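# Reattach the desk lamp's spring so its arm stays up

## Task

Hook the lamp's detached spring back onto its anchor so that the lamp arm holds itself raised with no help from the robot.

## Robot and tools

Robot: two arms, left_arm and right_arm, each with a parallel two-finger gripper. Both bases sit beside the table: left_arm at about (+0.029, +0.339, +0.047) m and right_arm at about (-0.028, -0.289, +0.030) m in the scene frame, each turned only slightly about vertical, and each base frame has +z up. The arm names do not match image left and right.

Frames. Scene frame: origin level with the table top, midway between the arms, +x out over the table, +y toward left_arm, +z up. Fixed cameras and the table use it. Each arm's reported hand pose, velocities and any camera it carries use that arm's own base frame. Motion offsets are along the axes of that arm's current Hand target. The fingers point along the gripper's +z and close along its y. end_effector_position is the spot between the finger pads, just behind the tips. Printed poses can be off by a few centimetres, more at long reach.

Command rows. Every motion command is built from rows of 14 numbers, each in [-1, 1]: dx, dy, dz, rx, ry, rz, opening for left_arm, then the same seven for right_arm. Always send all 14, even if one arm stays still. The first six numbers of an arm are an offset, not a pose: a displacement from that arm's Hand target as it stood when the action or move began, in the Hand target's axes. 1.0 equals 0.6 m for dx, dy, dz and 180 degrees for the rotation vector rx, ry, rz. Six zeros re-request the current Hand target. Repeating an offset in a new call moves further. The opening is absolute: +1 fully open (about 87 mm between pads), +0.5 about 69 mm, 0 about 43 mm, -0.5 about 18 mm, -1 closed. A 0 in the opening slot really commands 43 mm, so to leave a gripper alone resend its current opening (see Tool commands).

execute_actions(actions, cameras): actions is a list of actions; each action is a table of up to 15 rows, one row per 1/30 s step, the last row held if fewer than 15. All rows in one action count from that action's start pose. An empty list just returns state and images. cameras selects images: omitted, null or ["all"] gives all; [] gives none; names are cam_head_left, cam_head_right, cam_left_wrist, cam_right_wrist (each 672x504).

move(target, speed, blend, opening_speed, blocking, cameras): drives each gripper in a straight line toward its offset. target is one 14-number row or a list of up to 15 rows; every row counts from the same starting Hand targets. speed is top path speed in m/s, 0.002 to 0.5, default 0.25 (turn rate up to twice that in rad/s), one value or one per target. blend in metres rounds corners in a list; 0 stops at each. opening_speed (0.2 or more, per second on the -1..+1 scale) makes finger changes gradual. blocking=false returns after about 0.5 s while the move continues. Paths neither avoid obstacles nor the other arm, and the gripper lags and overshoots more when fast or stretched out. Steer around an arm's own base rather than near it, or its shoulder posture may flip. The result adds a move: line: done means within 10 mm and 2 degrees at rest; off_target, moving, held or fault describe other endings; limits=paced means the pose was clipped, limits=held means steps were withheld. Done does not prove contact or its absence.

wait(seconds 0 to 10): lets time run with last commands held. stop(): brakes a running move. zoom_image(camera, region [x0, y0, x1, y1] in pixels, at most 504x504): closer look at a camera's latest image. finished_scene(scene, done): ends the scene; scene is its number, done true only if the lamp arm now stays up on its own, else false.

Reading results. Each call returns per-arm position and quat_wxyz, Hand target (your last command after clipping, the base for next offsets), Joint positions (last value is gripper 0 closed to 1 open), Joint velocities ("within noise" means still), Joint torques (include arm weight; joints 1 to 3 wrap sign beyond ±28 N m), grip_measured on the opening scale, and Tool commands. Each step the controller clips the command to within 100 mm and 20 degrees of the measured pose, so a gripper may stop short; send the missing distance as an offset. Small moves may go sideways or not at all; check position and tilt after each move and correct.

Gripping: close to about 0.04 below grip_measured at first touch for full force, less for a lighter hold. Readings may be off about 1 mm.

Cautions: avoid fast contacts, hard presses past contact, arms colliding with each other, dropping or flinging parts, releasing moving parts, and anything leaving the table. An arm blocked by an object keeps pushing until commanded back past its gripper. Long stretched reaches or pushing at unreachable poses heat motors; a MOTOR HOT line warns, and an OVER-TEMPERATURE FAULT folds that arm for good.

Joint ranges (rad): waist -2.618 to 3.054, shoulder 0.000 to 3.142, elbow 0.000 to 3.142 (straight at 2.901), wrist pitch -1.571 to 1.571, wrist yaw -1.571 to 1.571, wrist roll -2.094 to 2.094.

Each tool is called after "Call:" by a JSON object that holds its "method" and its "body".

## Session

Call:
{"method": "execute_actions", "body": {"actions": []}}

Scene clock: 0.00 s.
left_arm: end_effector_position=(+0.4054, -0.0066, +0.0857) grip_measured=+1.000 end_effector_quat_wxyz=(+0.609, -0.006, +0.793, -0.016) | right_arm: end_effector_position=(+0.3699, -0.0365, +0.0347) grip_measured=+0.981 end_effector_quat_wxyz=(+0.533, +0.076, +0.842, -0.038)
Joint positions: left_arm=[-0.009 1.517 0.441 0.817 0.009 -0.031 1] | right_arm=[-0.064 1.525 0.384 0.697 0.088 0.061 0.99]
Joint velocities: within noise
Joint torques (N m): no reading
Motor temperatures (°C): left_arm=[31 46 45 41 27 27 27] | right_arm=[32 38 39 44 26 25 30]
Heat: left arm: 46 °C; right arm: 44 °C.
Hand target: left_arm +0.4097, -0.0066, +0.0956; +0.621, -0.006, +0.784, -0.016 | right_arm +0.3737, -0.0368, +0.0409; +0.541, +0.076, +0.837, -0.038
Tool commands: left_gripper/opening=+1.0 right_gripper/opening=+1.0

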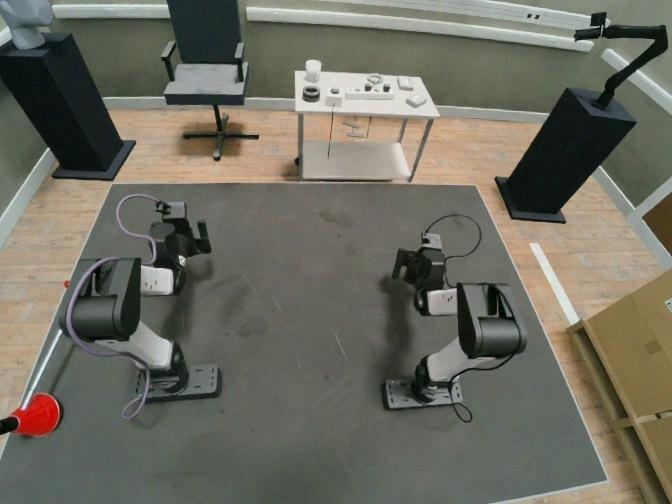

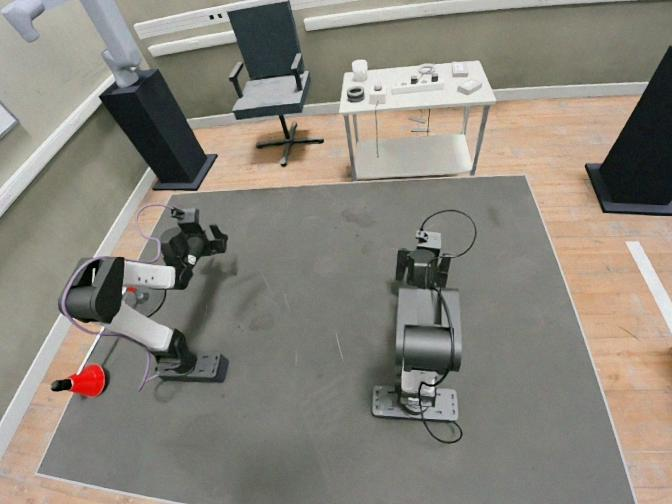

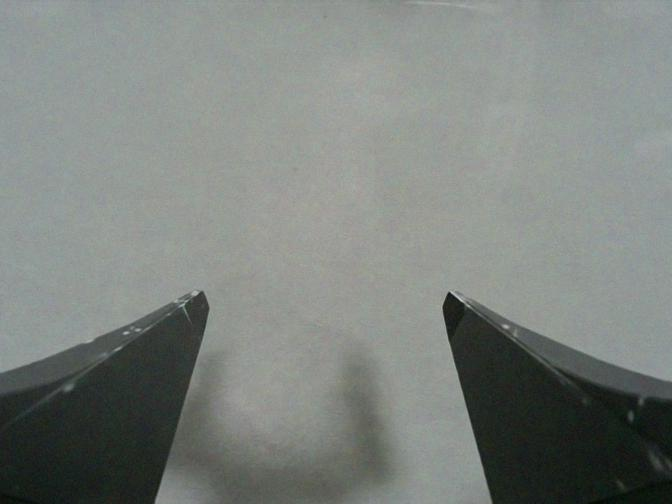

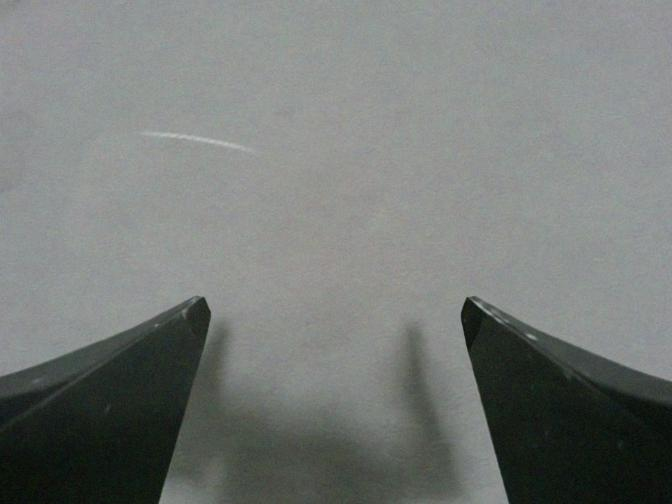

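Call:
{"method": "zoom_image", "body": {"camera": "cam_head_left", "region": [0, 180, 230, 450]}}

Call:
{"method": "zoom_image", "body": {"camera": "cam_head_right", "region": [30, 200, 240, 410]}}

Scaled by 1.867 from the camera's 672x504 image, which has a finer 960x720 frame.

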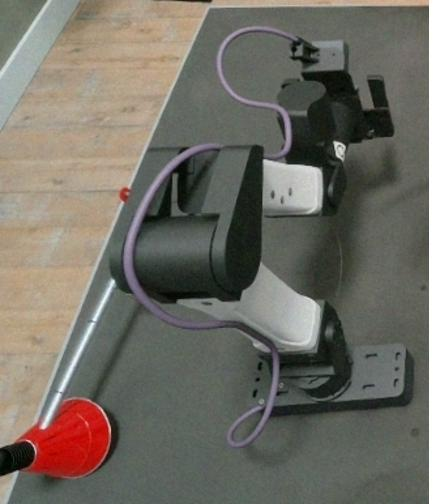

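Scaled by 2.400 from the camera's 672x504 image, which has a finer 960x720 frame.

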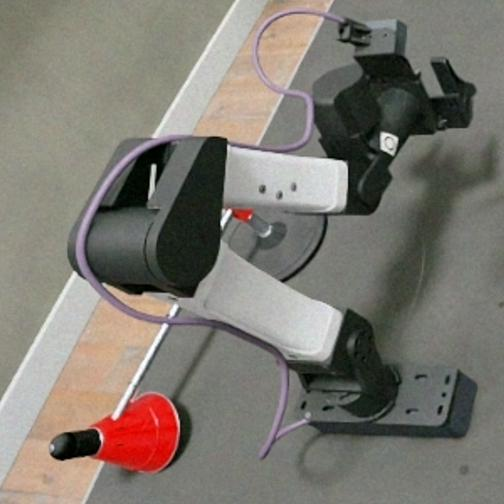

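Call:
{"method": "move", "body": {"target": [-0.2,-0.42,-0.12,0.25,0,0,1,0,0,0,0,0,0,1]}}

Call:
{"method": "zoom_image", "body": {"camera": "cam_head_left", "region": [0, 180, 230, 450]}}

Call:
{"method": "zoom_image", "body": {"camera": "cam_head_right", "region": [30, 200, 240, 410]}}

Scene clock: 9.80 s.
left_arm: end_effector_position=(+0.3630, -0.2483, +0.2269) grip_measured=+1.000 end_effector_quat_wxyz=(+0.573, +0.231, +0.725, -0.306) | right_arm: end_effector_position=(+0.3699, -0.0365, +0.0347) grip_measured=+0.981 end_effector_quat_wxyz=(+0.533, +0.076, +0.842, -0.038)
Joint positions: left_arm=[-0.455 1.356 0.858 0.332 0.339 -0.127 1] | right_arm=[-0.064 1.525 0.384 0.697 0.088 0.061 0.99]
Joint velocities: within noise
Joint torques (N m): left_arm=[-0.35 -4.05 8.44 1.91 0.1 -0.18] | right_arm=[-0.23 -5.87 6.83 1.7 0.04 -0.05]
Motor temperatures (°C): left_arm=[30 46 46 44 27 27 27] | right_arm=[32 39 40 46 26 25 30]
Heat: left arm: 46 °C; right arm: 46 °C.
Hand target: left_arm +0.3643, -0.2537, +0.2369; +0.576, +0.232, +0.718, -0.315 | right_arm +0.3737, -0.0368, +0.0409; +0.541, +0.076, +0.837, -0.038
Off the commanded pose: left_arm 0.011 m, 1 deg | right_arm 0.007 m, 1 deg.
move: off_target (left_arm)

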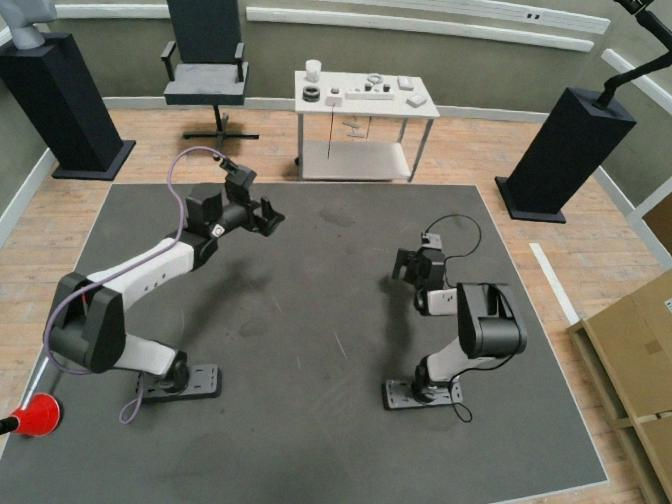

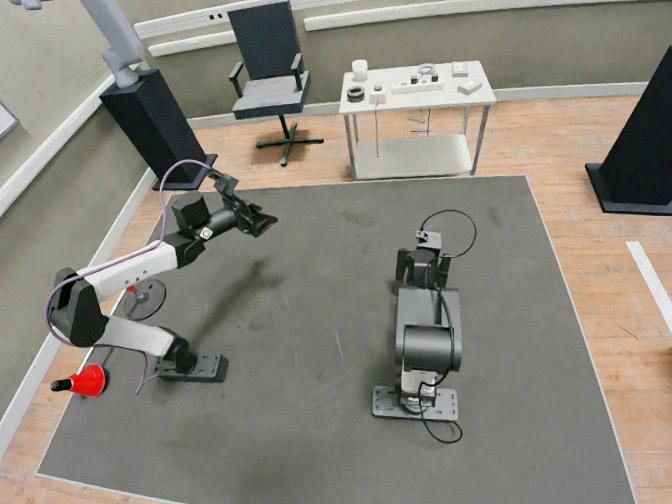

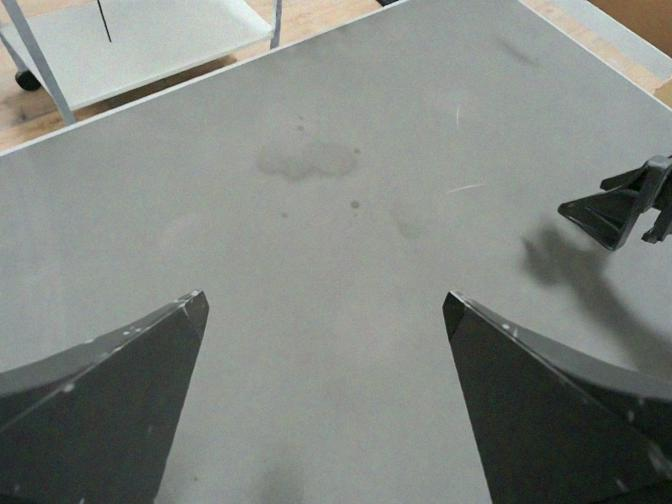

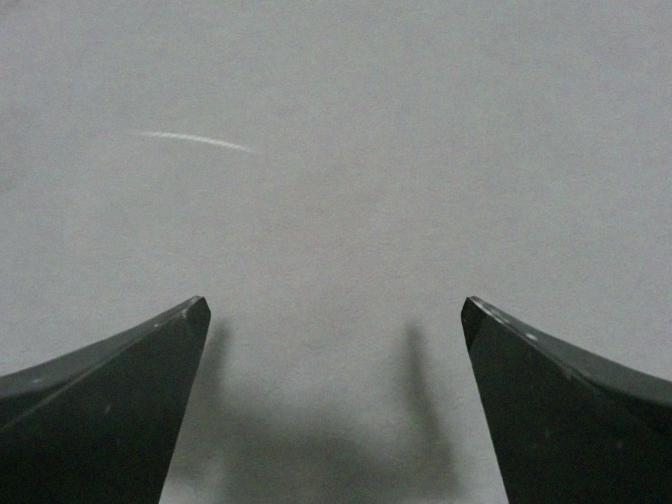

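Scaled by 1.867 from the camera's 672x504 image, which has a finer 960x720 frame.

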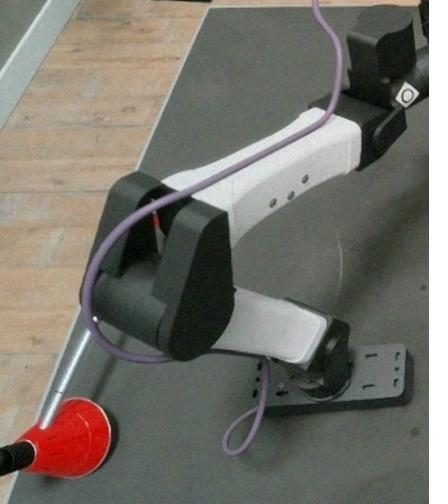

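Scaled by 2.400 from the camera's 672x504 image, which has a finer 960x720 frame.

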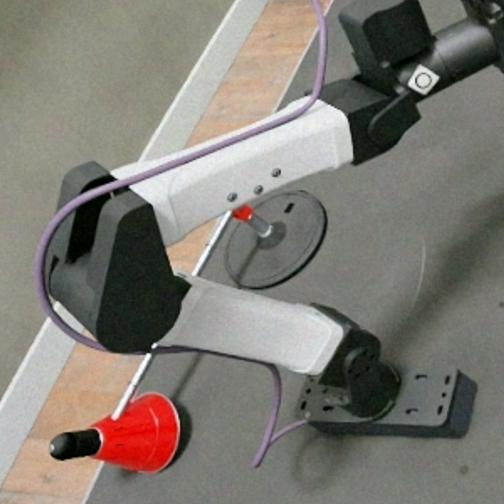

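Call:
{"method": "move", "body": {"target": [-0.223,0.25,0.125,0,0,0,1,-0.145,0.697,-0.372,-0.4,0.008,-0.181,1]}}

Call:
{"method": "zoom_image", "body": {"camera": "cam_head_left", "region": [0, 180, 230, 450]}}

Call:
{"method": "zoom_image", "body": {"camera": "cam_head_right", "region": [30, 200, 240, 410]}}

Scene clock: 29.80 s.
left_arm: end_effector_position=(+0.5474, -0.2018, +0.3213) grip_measured=+1.000 end_effector_quat_wxyz=(+0.569, +0.226, +0.725, -0.317) | right_arm: end_effector_position=(+0.2767, +0.3949, +0.2092) grip_measured=+0.981 end_effector_quat_wxyz=(+0.435, -0.468, +0.704, +0.312)
Joint positions: left_arm=[-0.169 1.976 1.92 -0.135 0.634 -0.092 1] | right_arm=[0.855 1.611 1.283 -0.139 -0.319 -0.12 0.99]
Joint velocities: within noise
Joint torques (N m): left_arm=[0.69 -8.28 8.53 1.82 0.14 0] | right_arm=[0.13 -7.27 11.6 1.5 -0.17 -0.21]
Motor temperatures (°C): left_arm=[30 45 48 43 27 26 27] | right_arm=[32 39 41 46 26 24 30]
Heat: left arm: 48 °C; right arm: 46 °C.
Hand target: left_arm +0.5504, -0.1997, +0.3289; +0.576, +0.232, +0.718, -0.315 | right_arm +0.2779, +0.4004, +0.2198; +0.442, -0.474, +0.693, +0.315
Off the commanded pose: left_arm 0.009 m, 1 deg | right_arm 0.012 m, 2 deg.
move: off_target (right_arm)

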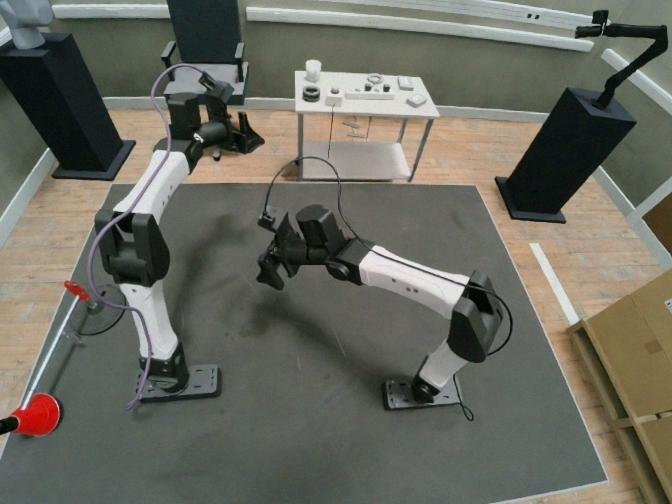

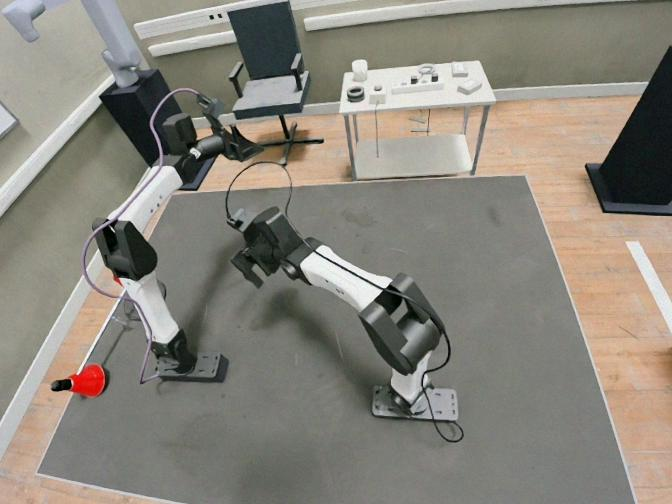

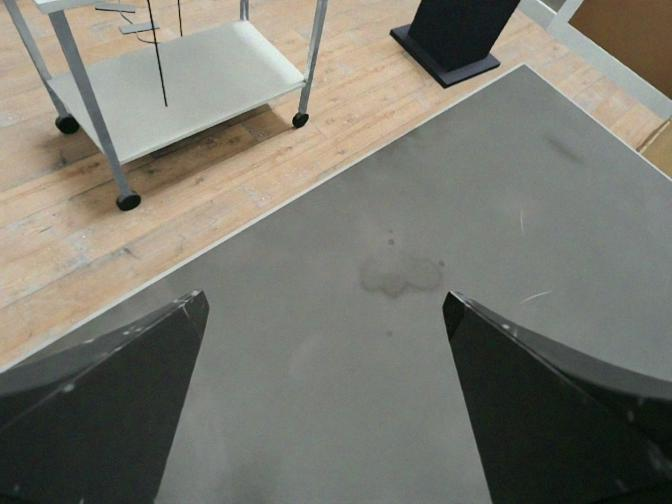

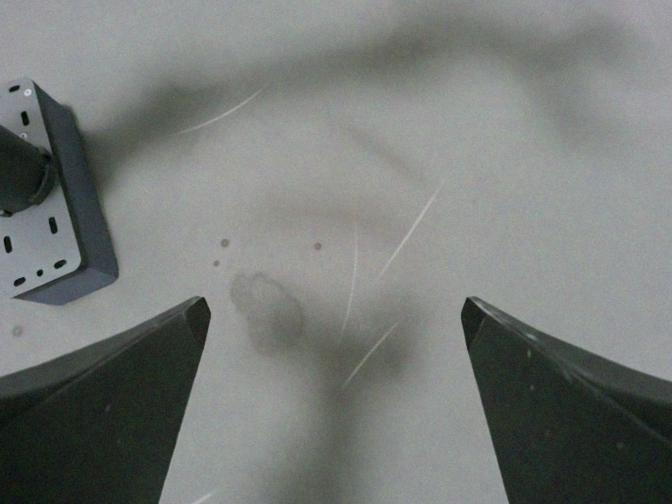

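Scaled by 1.867 from the camera's 672x504 image, which has a finer 960x720 frame.

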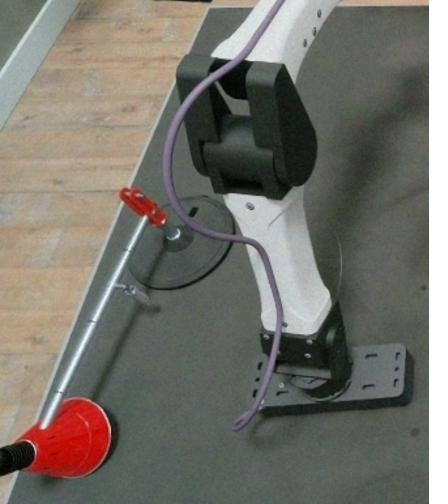

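Scaled by 2.400 from the camera's 672x504 image, which has a finer 960x720 frame.

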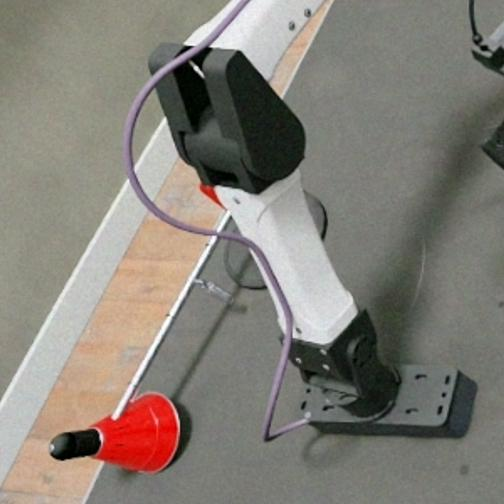

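Call:
{"method": "zoom_image", "body": {"camera": "cam_head_left", "region": [50, 260, 140, 350]}}

Call:
{"method": "zoom_image", "body": {"camera": "cam_head_right", "region": [90, 260, 170, 340]}}

Scaled by 5.600 from the camera's 672x504 image, which has a finer 960x720 frame.

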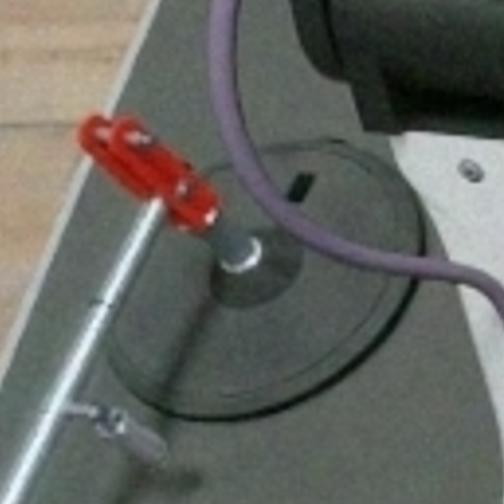

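Scaled by 6.300 from the camera's 672x504 image, which has a finer 960x720 frame.

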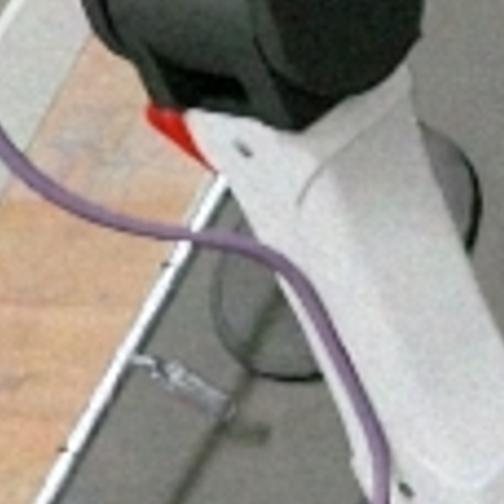

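Call:
{"method": "move", "body": {"target": [0,0,0,0,0,0,1,0.01,-0.167,0.092,-0.059,-0.189,-0.012,1], "cameras": ["cam_right_wrist","cam_head_left"]}}

Scene clock: 43.70 s.
left_arm: end_effector_position=(+0.5472, -0.2019, +0.3215) grip_measured=+1.000 end_effector_quat_wxyz=(+0.569, +0.227, +0.724, -0.317) | right_arm: end_effector_position=(+0.3846, +0.4078, +0.1801) grip_measured=+0.981 end_effector_quat_wxyz=(+0.578, -0.413, +0.506, +0.489)
Joint positions: left_arm=[-0.169 1.976 1.921 -0.135 0.634 -0.092 1] | right_arm=[0.58 2.106 1.175 1.143 -0.796 0.171 0.99]
Joint velocities: within noise
Joint torques (N m): left_arm=[0.69 -8.27 8.46 1.83 0.14 0] | right_arm=[-0.46 -10.21 9.46 1.58 0.02 0.1]
Motor temperatures (°C): left_arm=[30 47 51 42 27 26 27] | right_arm=[32 40 45 46 25 24 29]
Heat: left arm: 51 °C; right arm: 46 °C.
Hand target: left_arm +0.5504, -0.1997, +0.3290; +0.576, +0.232, +0.718, -0.315 | right_arm +0.3881, +0.4100, +0.1899; +0.586, -0.413, +0.493, +0.493
Off the commanded pose: left_arm 0.008 m, 1 deg | right_arm 0.011 m, 2 deg.
move: off_target (right_arm)
Images, in order (width x height): cam_head_left 672x504, cam_right_wrist 672x504.

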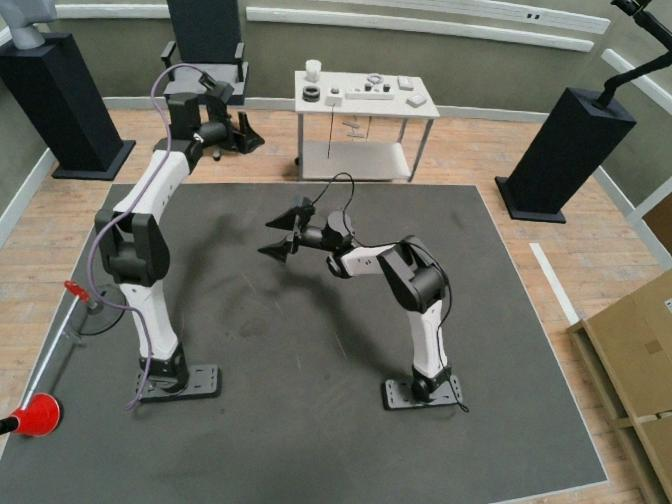

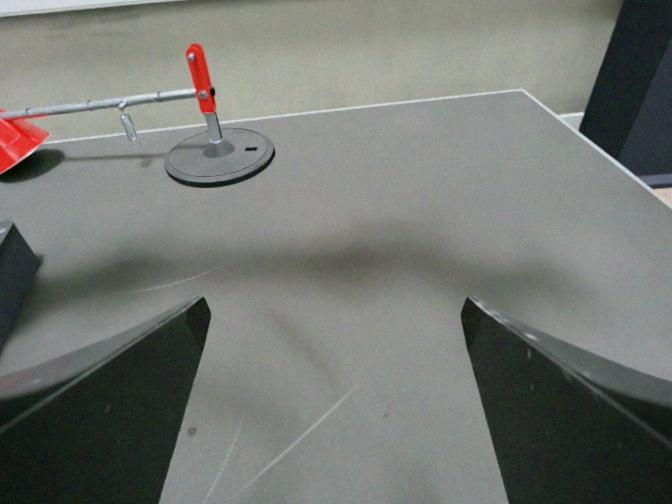

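Great view.

Call:
{"method": "zoom_image", "body": {"camera": "cam_right_wrist", "region": [80, 20, 290, 200]}}

Call:
{"method": "zoom_image", "body": {"camera": "cam_right_wrist", "region": [90, 35, 230, 155]}}

Scaled by 2.400 from the camera's 672x504 image, which has a finer 960x720 frame.

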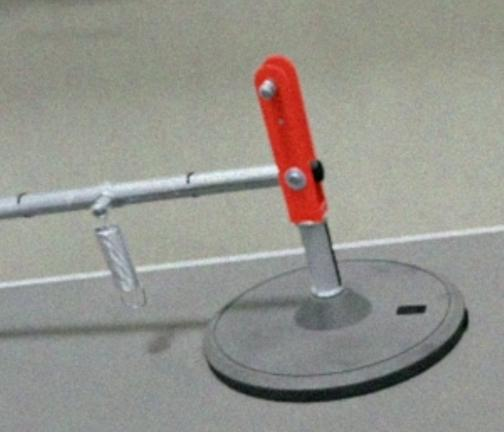

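Scaled by 3.600 from the camera's 672x504 image, which has a finer 960x720 frame.

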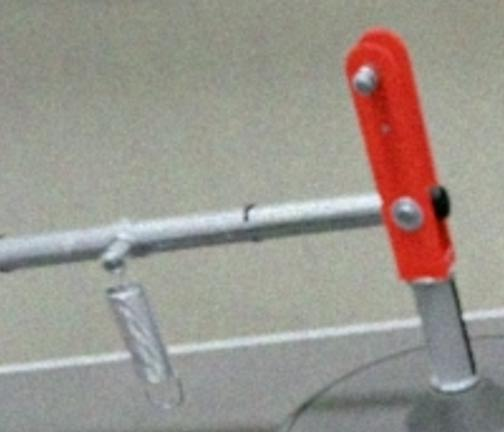

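Call:
{"method": "move", "body": {"target": [0.157,-0.027,-0.728,-0.477,0.092,-0.161,0,0,0,0,0,0,0,1]}}

Scene clock: 68.13 s.
left_arm: end_effector_position=(+0.2227, +0.0976, +0.2912) grip_measured=+0.000 end_effector_quat_wxyz=(+0.379, -0.338, +0.846, +0.161) | right_arm: end_effector_position=(+0.3845, +0.4078, +0.1802) grip_measured=+0.981 end_effector_quat_wxyz=(+0.578, -0.413, +0.506, +0.490)
Joint positions: left_arm=[0.155 1.08 1.459 -1.206 -0.456 -0.423 0.5] | right_arm=[0.58 2.106 1.175 1.144 -0.796 0.172 0.99]
Joint velocities: within noise
Joint torques (N m): left_arm=[0.85 -2.14 6.98 1.47 -0.28 -0.17] | right_arm=[-0.46 -10.19 9.46 1.58 0.03 0.11]
Motor temperatures (°C): left_arm=[30 49 53 41 27 26 27] | right_arm=[32 46 45 45 25 24 29]
Heat: left arm: 53 °C; right arm: 46 °C.
Hand target: left_arm +0.2202, +0.1005, +0.3010; +0.391, -0.347, +0.837, +0.163 | right_arm +0.3882, +0.4100, +0.1899; +0.586, -0.413, +0.494, +0.493
Off the commanded pose: left_arm 0.010 m, 2 deg | right_arm 0.011 m, 2 deg.
move: off_target (right_arm)

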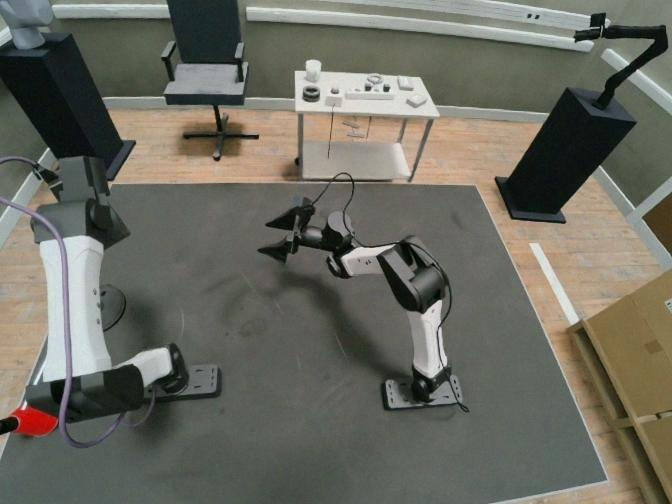

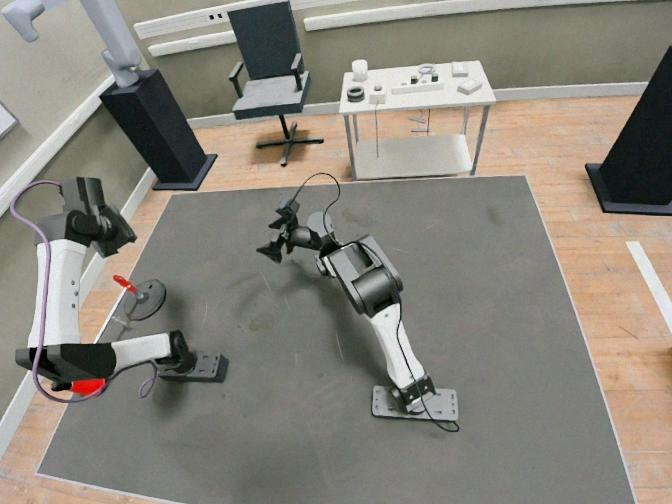

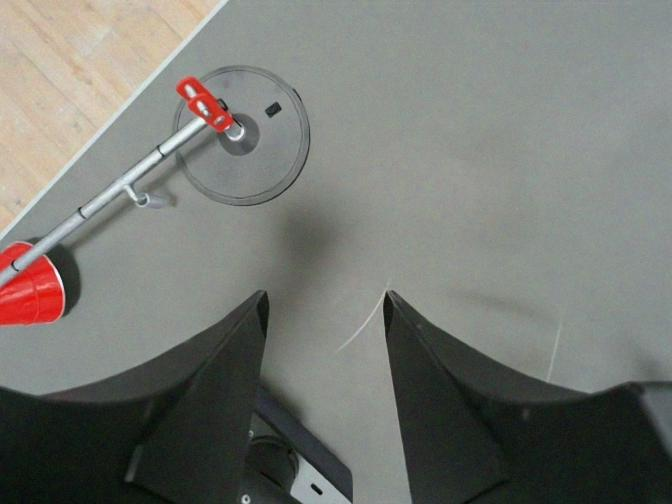

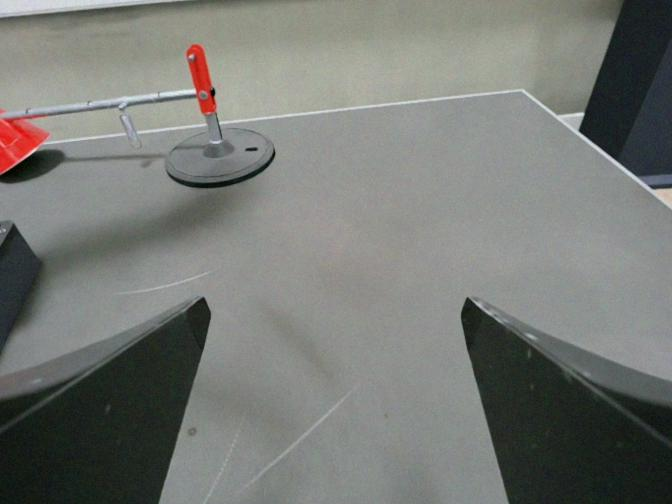

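Call:
{"method": "zoom_image", "body": {"camera": "cam_left_wrist", "region": [60, 60, 320, 260]}}

Scaled by 1.938 from the camera's 672x504 image, which has a finer 960x720 frame.

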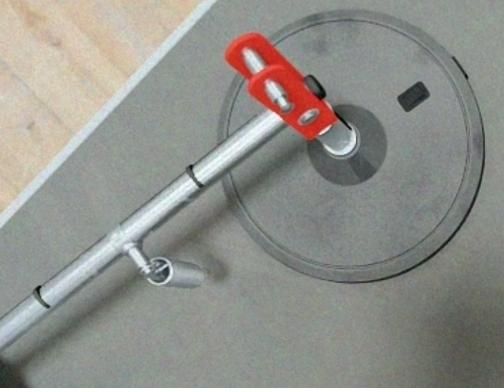

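Call:
{"method": "move", "body": {"target": [0.287,0.248,0.257,-0.107,0,-0.089,0,0,0,0,0,0,0,1], "speed": 0.12}}

Call:
{"method": "zoom_image", "body": {"camera": "cam_right_wrist", "region": [0, 0, 300, 225]}}

Scene clock: 116.70 s.
left_arm: end_effector_position=(+0.1185, +0.2078, +0.0683) grip_measured=+0.000 end_effector_quat_wxyz=(+0.340, -0.523, +0.743, +0.243) | right_arm: end_effector_position=(+0.3845, +0.4078, +0.1803) grip_measured=+0.981 end_effector_quat_wxyz=(+0.578, -0.413, +0.506, +0.490)
Joint positions: left_arm=[0.909 0.775 0.398 -0.358 -0.245 -0.208 0.5] | right_arm=[0.58 2.106 1.175 1.144 -0.796 0.172 0.99]
Joint velocities: within noise
Joint torques (N m): left_arm=[0.85 -0.34 6.13 1.9 -0.02 -0.02] | right_arm=[-0.46 -10.19 9.44 1.58 0.02 0.11]
Motor temperatures (°C): left_arm=[30 43 49 40 27 26 27] | right_arm=[31 50 46 43 25 24 28]
Heat: left arm: 49 °C; right arm: 50 °C.
Hand target: left_arm +0.1203, +0.2114, +0.0701; +0.347, -0.520, +0.741, +0.244 | right_arm +0.3882, +0.4100, +0.1899; +0.586, -0.413, +0.493, +0.493
Off the commanded pose: left_arm 0.004 m, 1 deg | right_arm 0.010 m, 2 deg.
move: done

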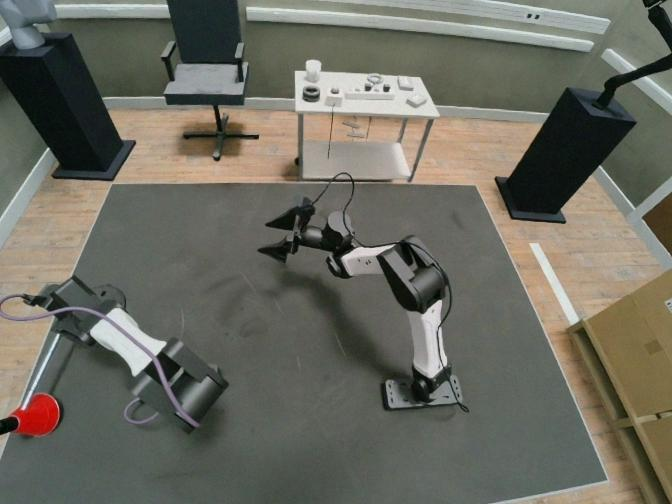

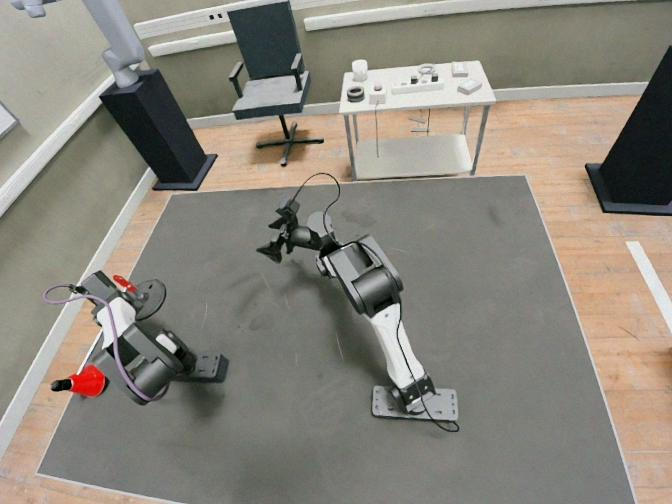

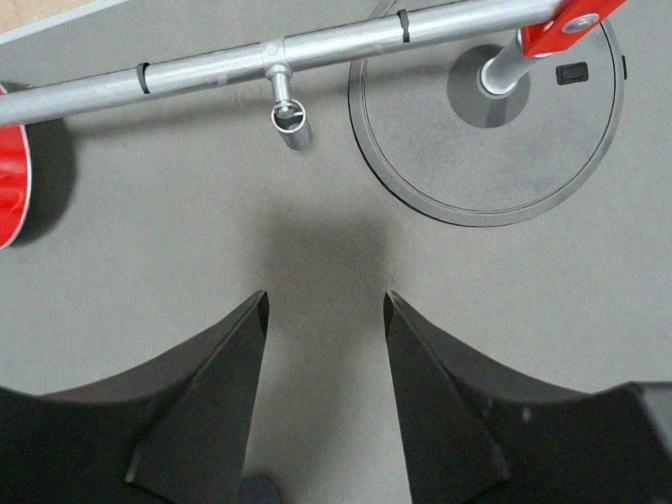

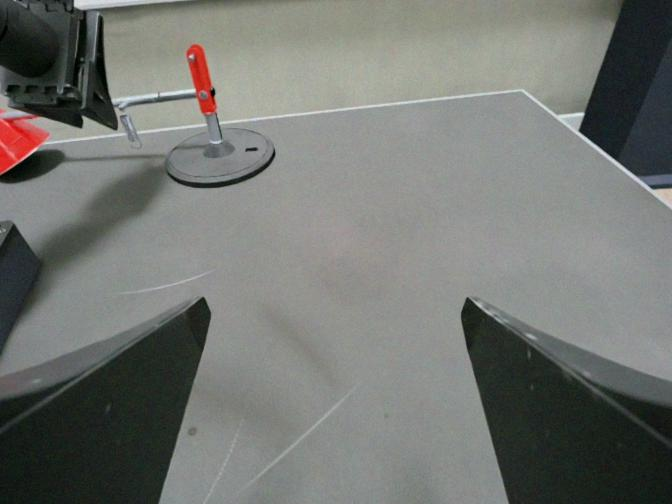

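Scaled by 1.680 from the camera's 672x504 image, which has a finer 960x720 frame.

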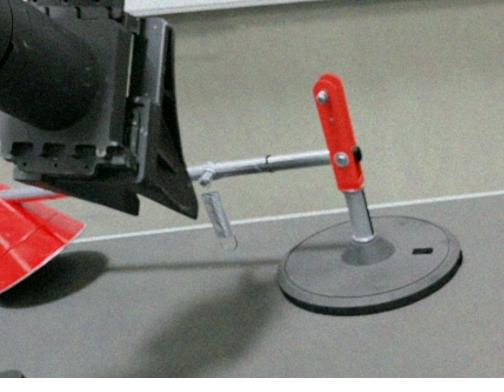

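Call:
{"method": "move", "body": {"target": [0.060,0.028,0.115,0,0,0,0,0,0,0,0,0,0,1], "speed": 0.08, "cameras": ["cam_left_wrist","cam_right_wrist"]}}

Call:
{"method": "zoom_image", "body": {"camera": "cam_right_wrist", "region": [0, 30, 260, 225]}}

Scene clock: 127.30 s.
left_arm: end_effector_position=(+0.1141, +0.2424, -0.0028) grip_measured=+0.000 end_effector_quat_wxyz=(+0.341, -0.523, +0.743, +0.242) | right_arm: end_effector_position=(+0.3845, +0.4078, +0.1803) grip_measured=+0.981 end_effector_quat_wxyz=(+0.578, -0.413, +0.506, +0.490)
Joint positions: left_arm=[1.064 1.163 0.213 0.235 -0.127 -0.106 0.5] | right_arm=[0.58 2.106 1.175 1.144 -0.796 0.172 0.99]
Joint velocities: within noise
Joint torques (N m): left_arm=[0.85 -1.66 4.94 1.92 0.02 -0.02] | right_arm=[-0.46 -10.19 9.46 1.58 0.03 0.11]
Motor temperatures (°C): left_arm=[30 42 49 40 27 26 27] | right_arm=[31 50 46 43 24 24 28]
Heat: left arm: 49 °C; right arm: 50 °C.
Hand target: left_arm +0.1145, +0.2453, -0.0017; +0.347, -0.520, +0.741, +0.244 | right_arm +0.3882, +0.4100, +0.1899; +0.586, -0.413, +0.493, +0.493
Off the commanded pose: left_arm 0.003 m, 1 deg | right_arm 0.011 m, 2 deg.
move: off_target (right_arm)
Images, in order (width x height): cam_left_wrist 672x504, cam_right_wrist 672x504.

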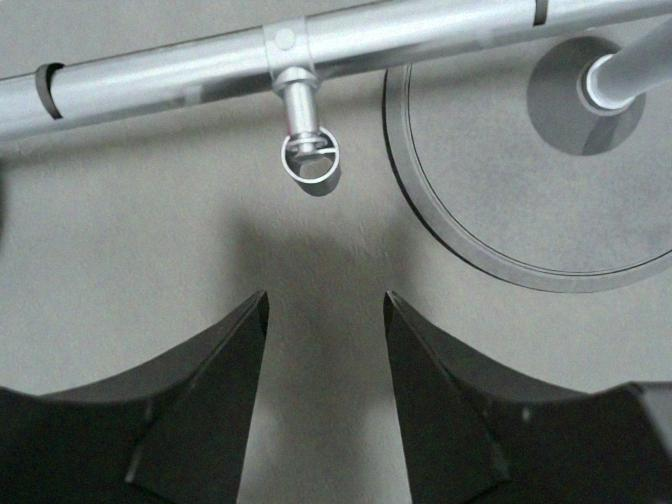

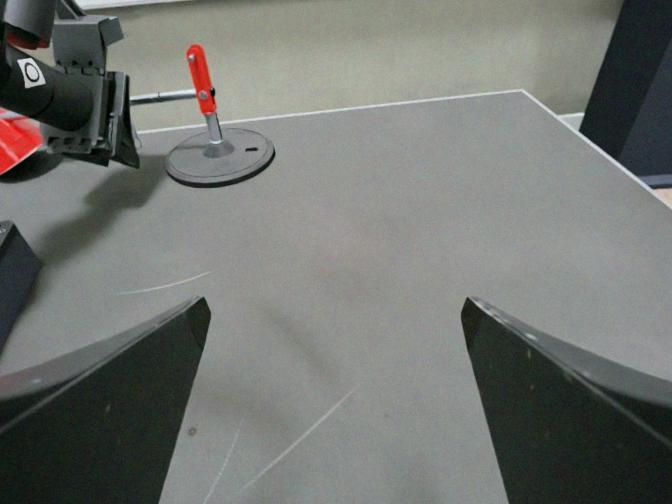

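Scaled by 1.938 from the camera's 672x504 image, which has a finer 960x720 frame.

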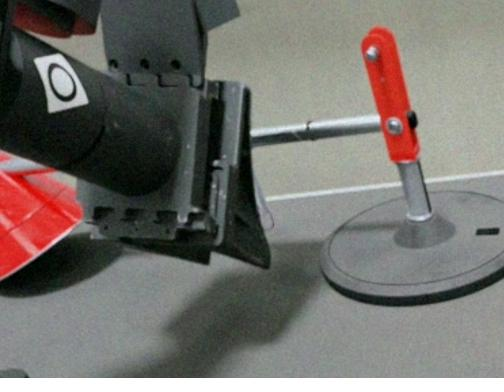

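Call:
{"method": "move", "body": {"target": [-0.0535,0.005,0.038,0,0,0,0,0,0,0,0,0,0,1], "speed": 0.06, "cameras": ["cam_left_wrist","cam_right_wrist"]}}

Call:
{"method": "zoom_image", "body": {"camera": "cam_right_wrist", "region": [60, 50, 200, 190]}}

Call:
{"method": "zoom_image", "body": {"camera": "cam_left_wrist", "region": [230, 130, 430, 350]}}

Scene clock: 141.50 s.
left_arm: end_effector_position=(+0.1204, +0.2706, -0.0006) grip_measured=+0.000 end_effector_quat_wxyz=(+0.331, -0.526, +0.747, +0.237) | right_arm: end_effector_position=(+0.3845, +0.4078, +0.1803) grip_measured=+0.981 end_effector_quat_wxyz=(+0.578, -0.413, +0.506, +0.490)
Joint positions: left_arm=[1.107 1.32 0.33 0.254 -0.094 -0.078 0.5] | right_arm=[0.58 2.106 1.175 1.144 -0.796 0.172 0.99]
Joint velocities: within noise
Joint torques (N m): left_arm=[0.91 -2.58 6.75 1.9 0.05 0] | right_arm=[-0.46 -10.19 9.46 1.58 0.03 0.11]
Motor temperatures (°C): left_arm=[29 42 48 40 27 26 27] | right_arm=[31 50 46 42 24 24 28]
Heat: left arm: 48 °C; right arm: 50 °C.
Hand target: left_arm +0.1246, +0.2822, +0.0084; +0.347, -0.520, +0.741, +0.244 | right_arm +0.3882, +0.4100, +0.1899; +0.586, -0.413, +0.493, +0.493
Off the commanded pose: left_arm 0.015 m, 2 deg | right_arm 0.011 m, 2 deg.
move: off_target (left_arm, right_arm)
Images, in order (width x height): cam_left_wrist 672x504, cam_right_wrist 672x504.

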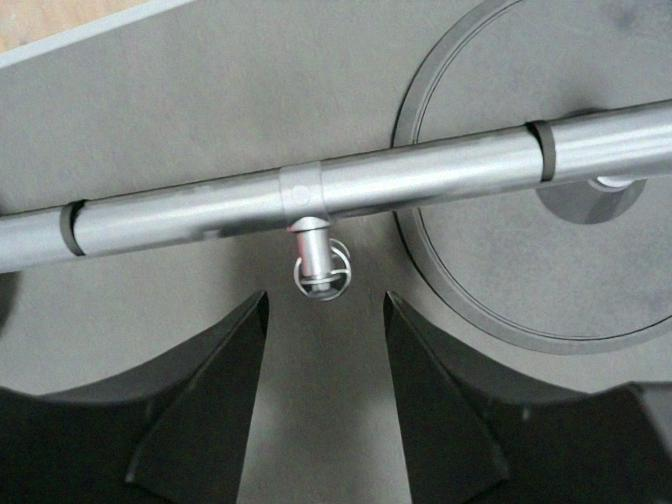

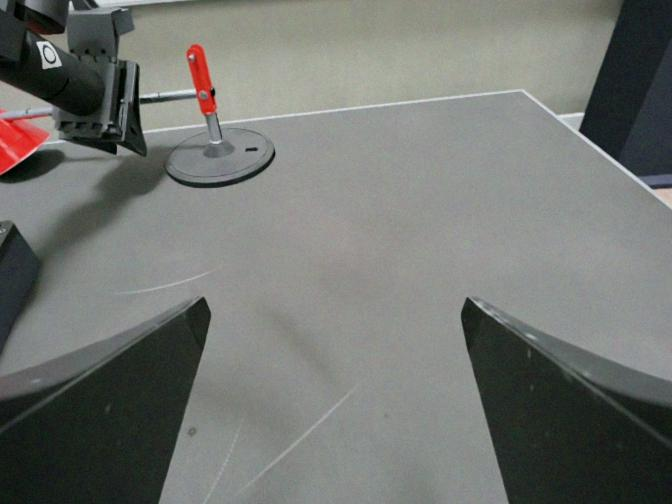

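Scaled by 3.600 from the camera's 672x504 image, which has a finer 960x720 frame.

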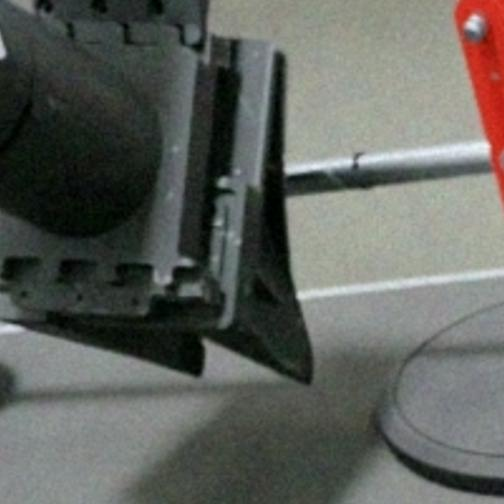

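Scaled by 2.291 from the camera's 672x504 image, which has a finer 960x720 frame.

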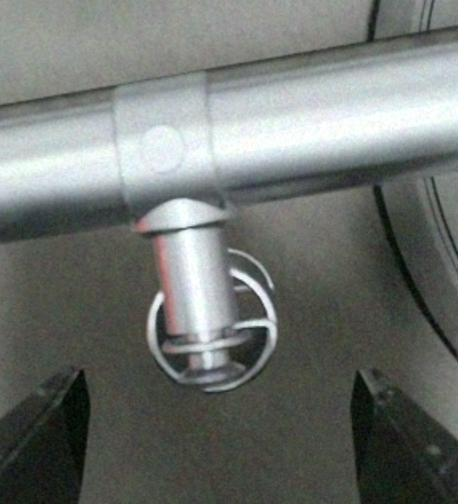

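Call:
{"method": "move", "body": {"target": [-0.0205,0,-0.017,0,0,0,0,0,0,0,0,0,0,1], "speed": 0.06, "cameras": ["cam_left_wrist","cam_right_wrist"]}}

Call:
{"method": "zoom_image", "body": {"camera": "cam_right_wrist", "region": [60, 50, 200, 190]}}

Call:
{"method": "zoom_image", "body": {"camera": "cam_left_wrist", "region": [230, 180, 430, 400]}}

Scene clock: 151.23 s.
left_arm: end_effector_position=(+0.1221, +0.2737, +0.0121) grip_measured=+0.000 end_effector_quat_wxyz=(+0.333, -0.525, +0.747, +0.237) | right_arm: end_effector_position=(+0.3845, +0.4078, +0.1803) grip_measured=+0.981 end_effector_quat_wxyz=(+0.578, -0.413, +0.506, +0.490)
Joint positions: left_arm=[1.107 1.281 0.369 0.18 -0.093 -0.077 0.5] | right_arm=[0.58 2.106 1.175 1.144 -0.796 0.172 0.99]
Joint velocities: within noise
Joint torques (N m): left_arm=[0.88 -4.3 7.06 1.64 0.04 -0.01] | right_arm=[-0.43 -10.21 9.46 1.58 0.02 0.11]
Motor temperatures (°C): left_arm=[29 41 48 40 27 26 26] | right_arm=[31 51 46 42 24 24 28]
Heat: left arm: 48 °C; right arm: 51 °C.
Hand target: left_arm +0.1247, +0.2822, +0.0243; +0.347, -0.520, +0.741, +0.244 | right_arm +0.3882, +0.4100, +0.1899; +0.586, -0.413, +0.493, +0.493
Off the commanded pose: left_arm 0.015 m, 2 deg | right_arm 0.011 m, 2 deg.
move: off_target (left_arm, right_arm)
Images, in order (width x height): cam_left_wrist 672x504, cam_right_wrist 672x504.

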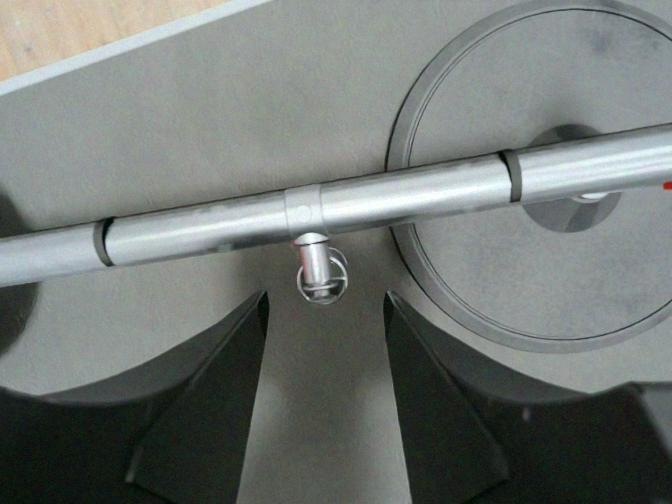

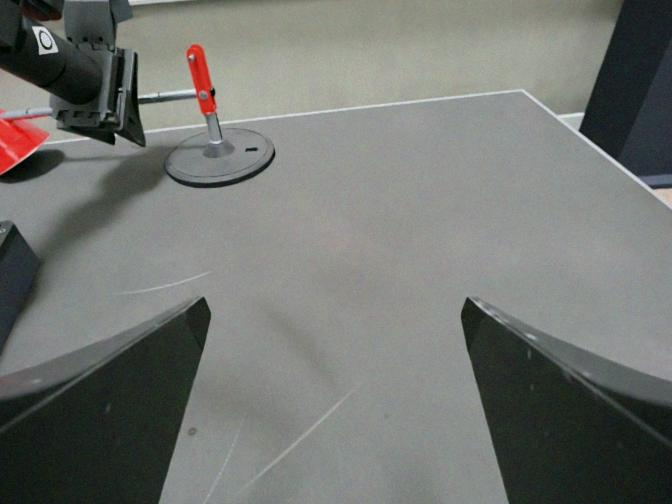

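Scaled by 3.600 from the camera's 672x504 image, which has a finer 960x720 frame.

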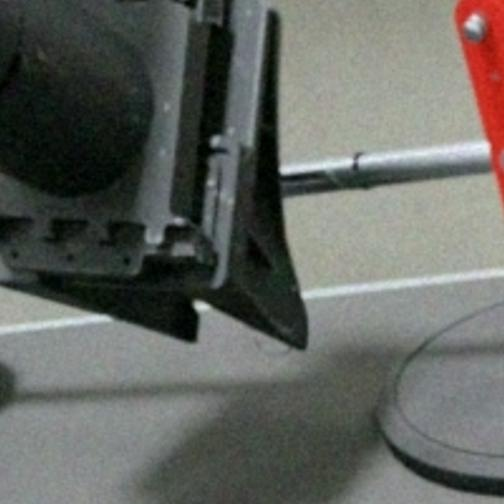

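Scaled by 2.291 from the camera's 672x504 image, which has a finer 960x720 frame.

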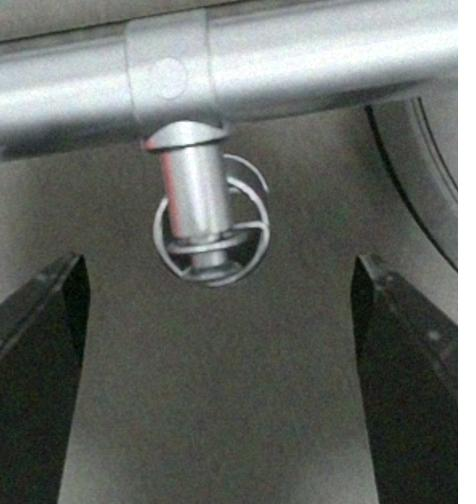

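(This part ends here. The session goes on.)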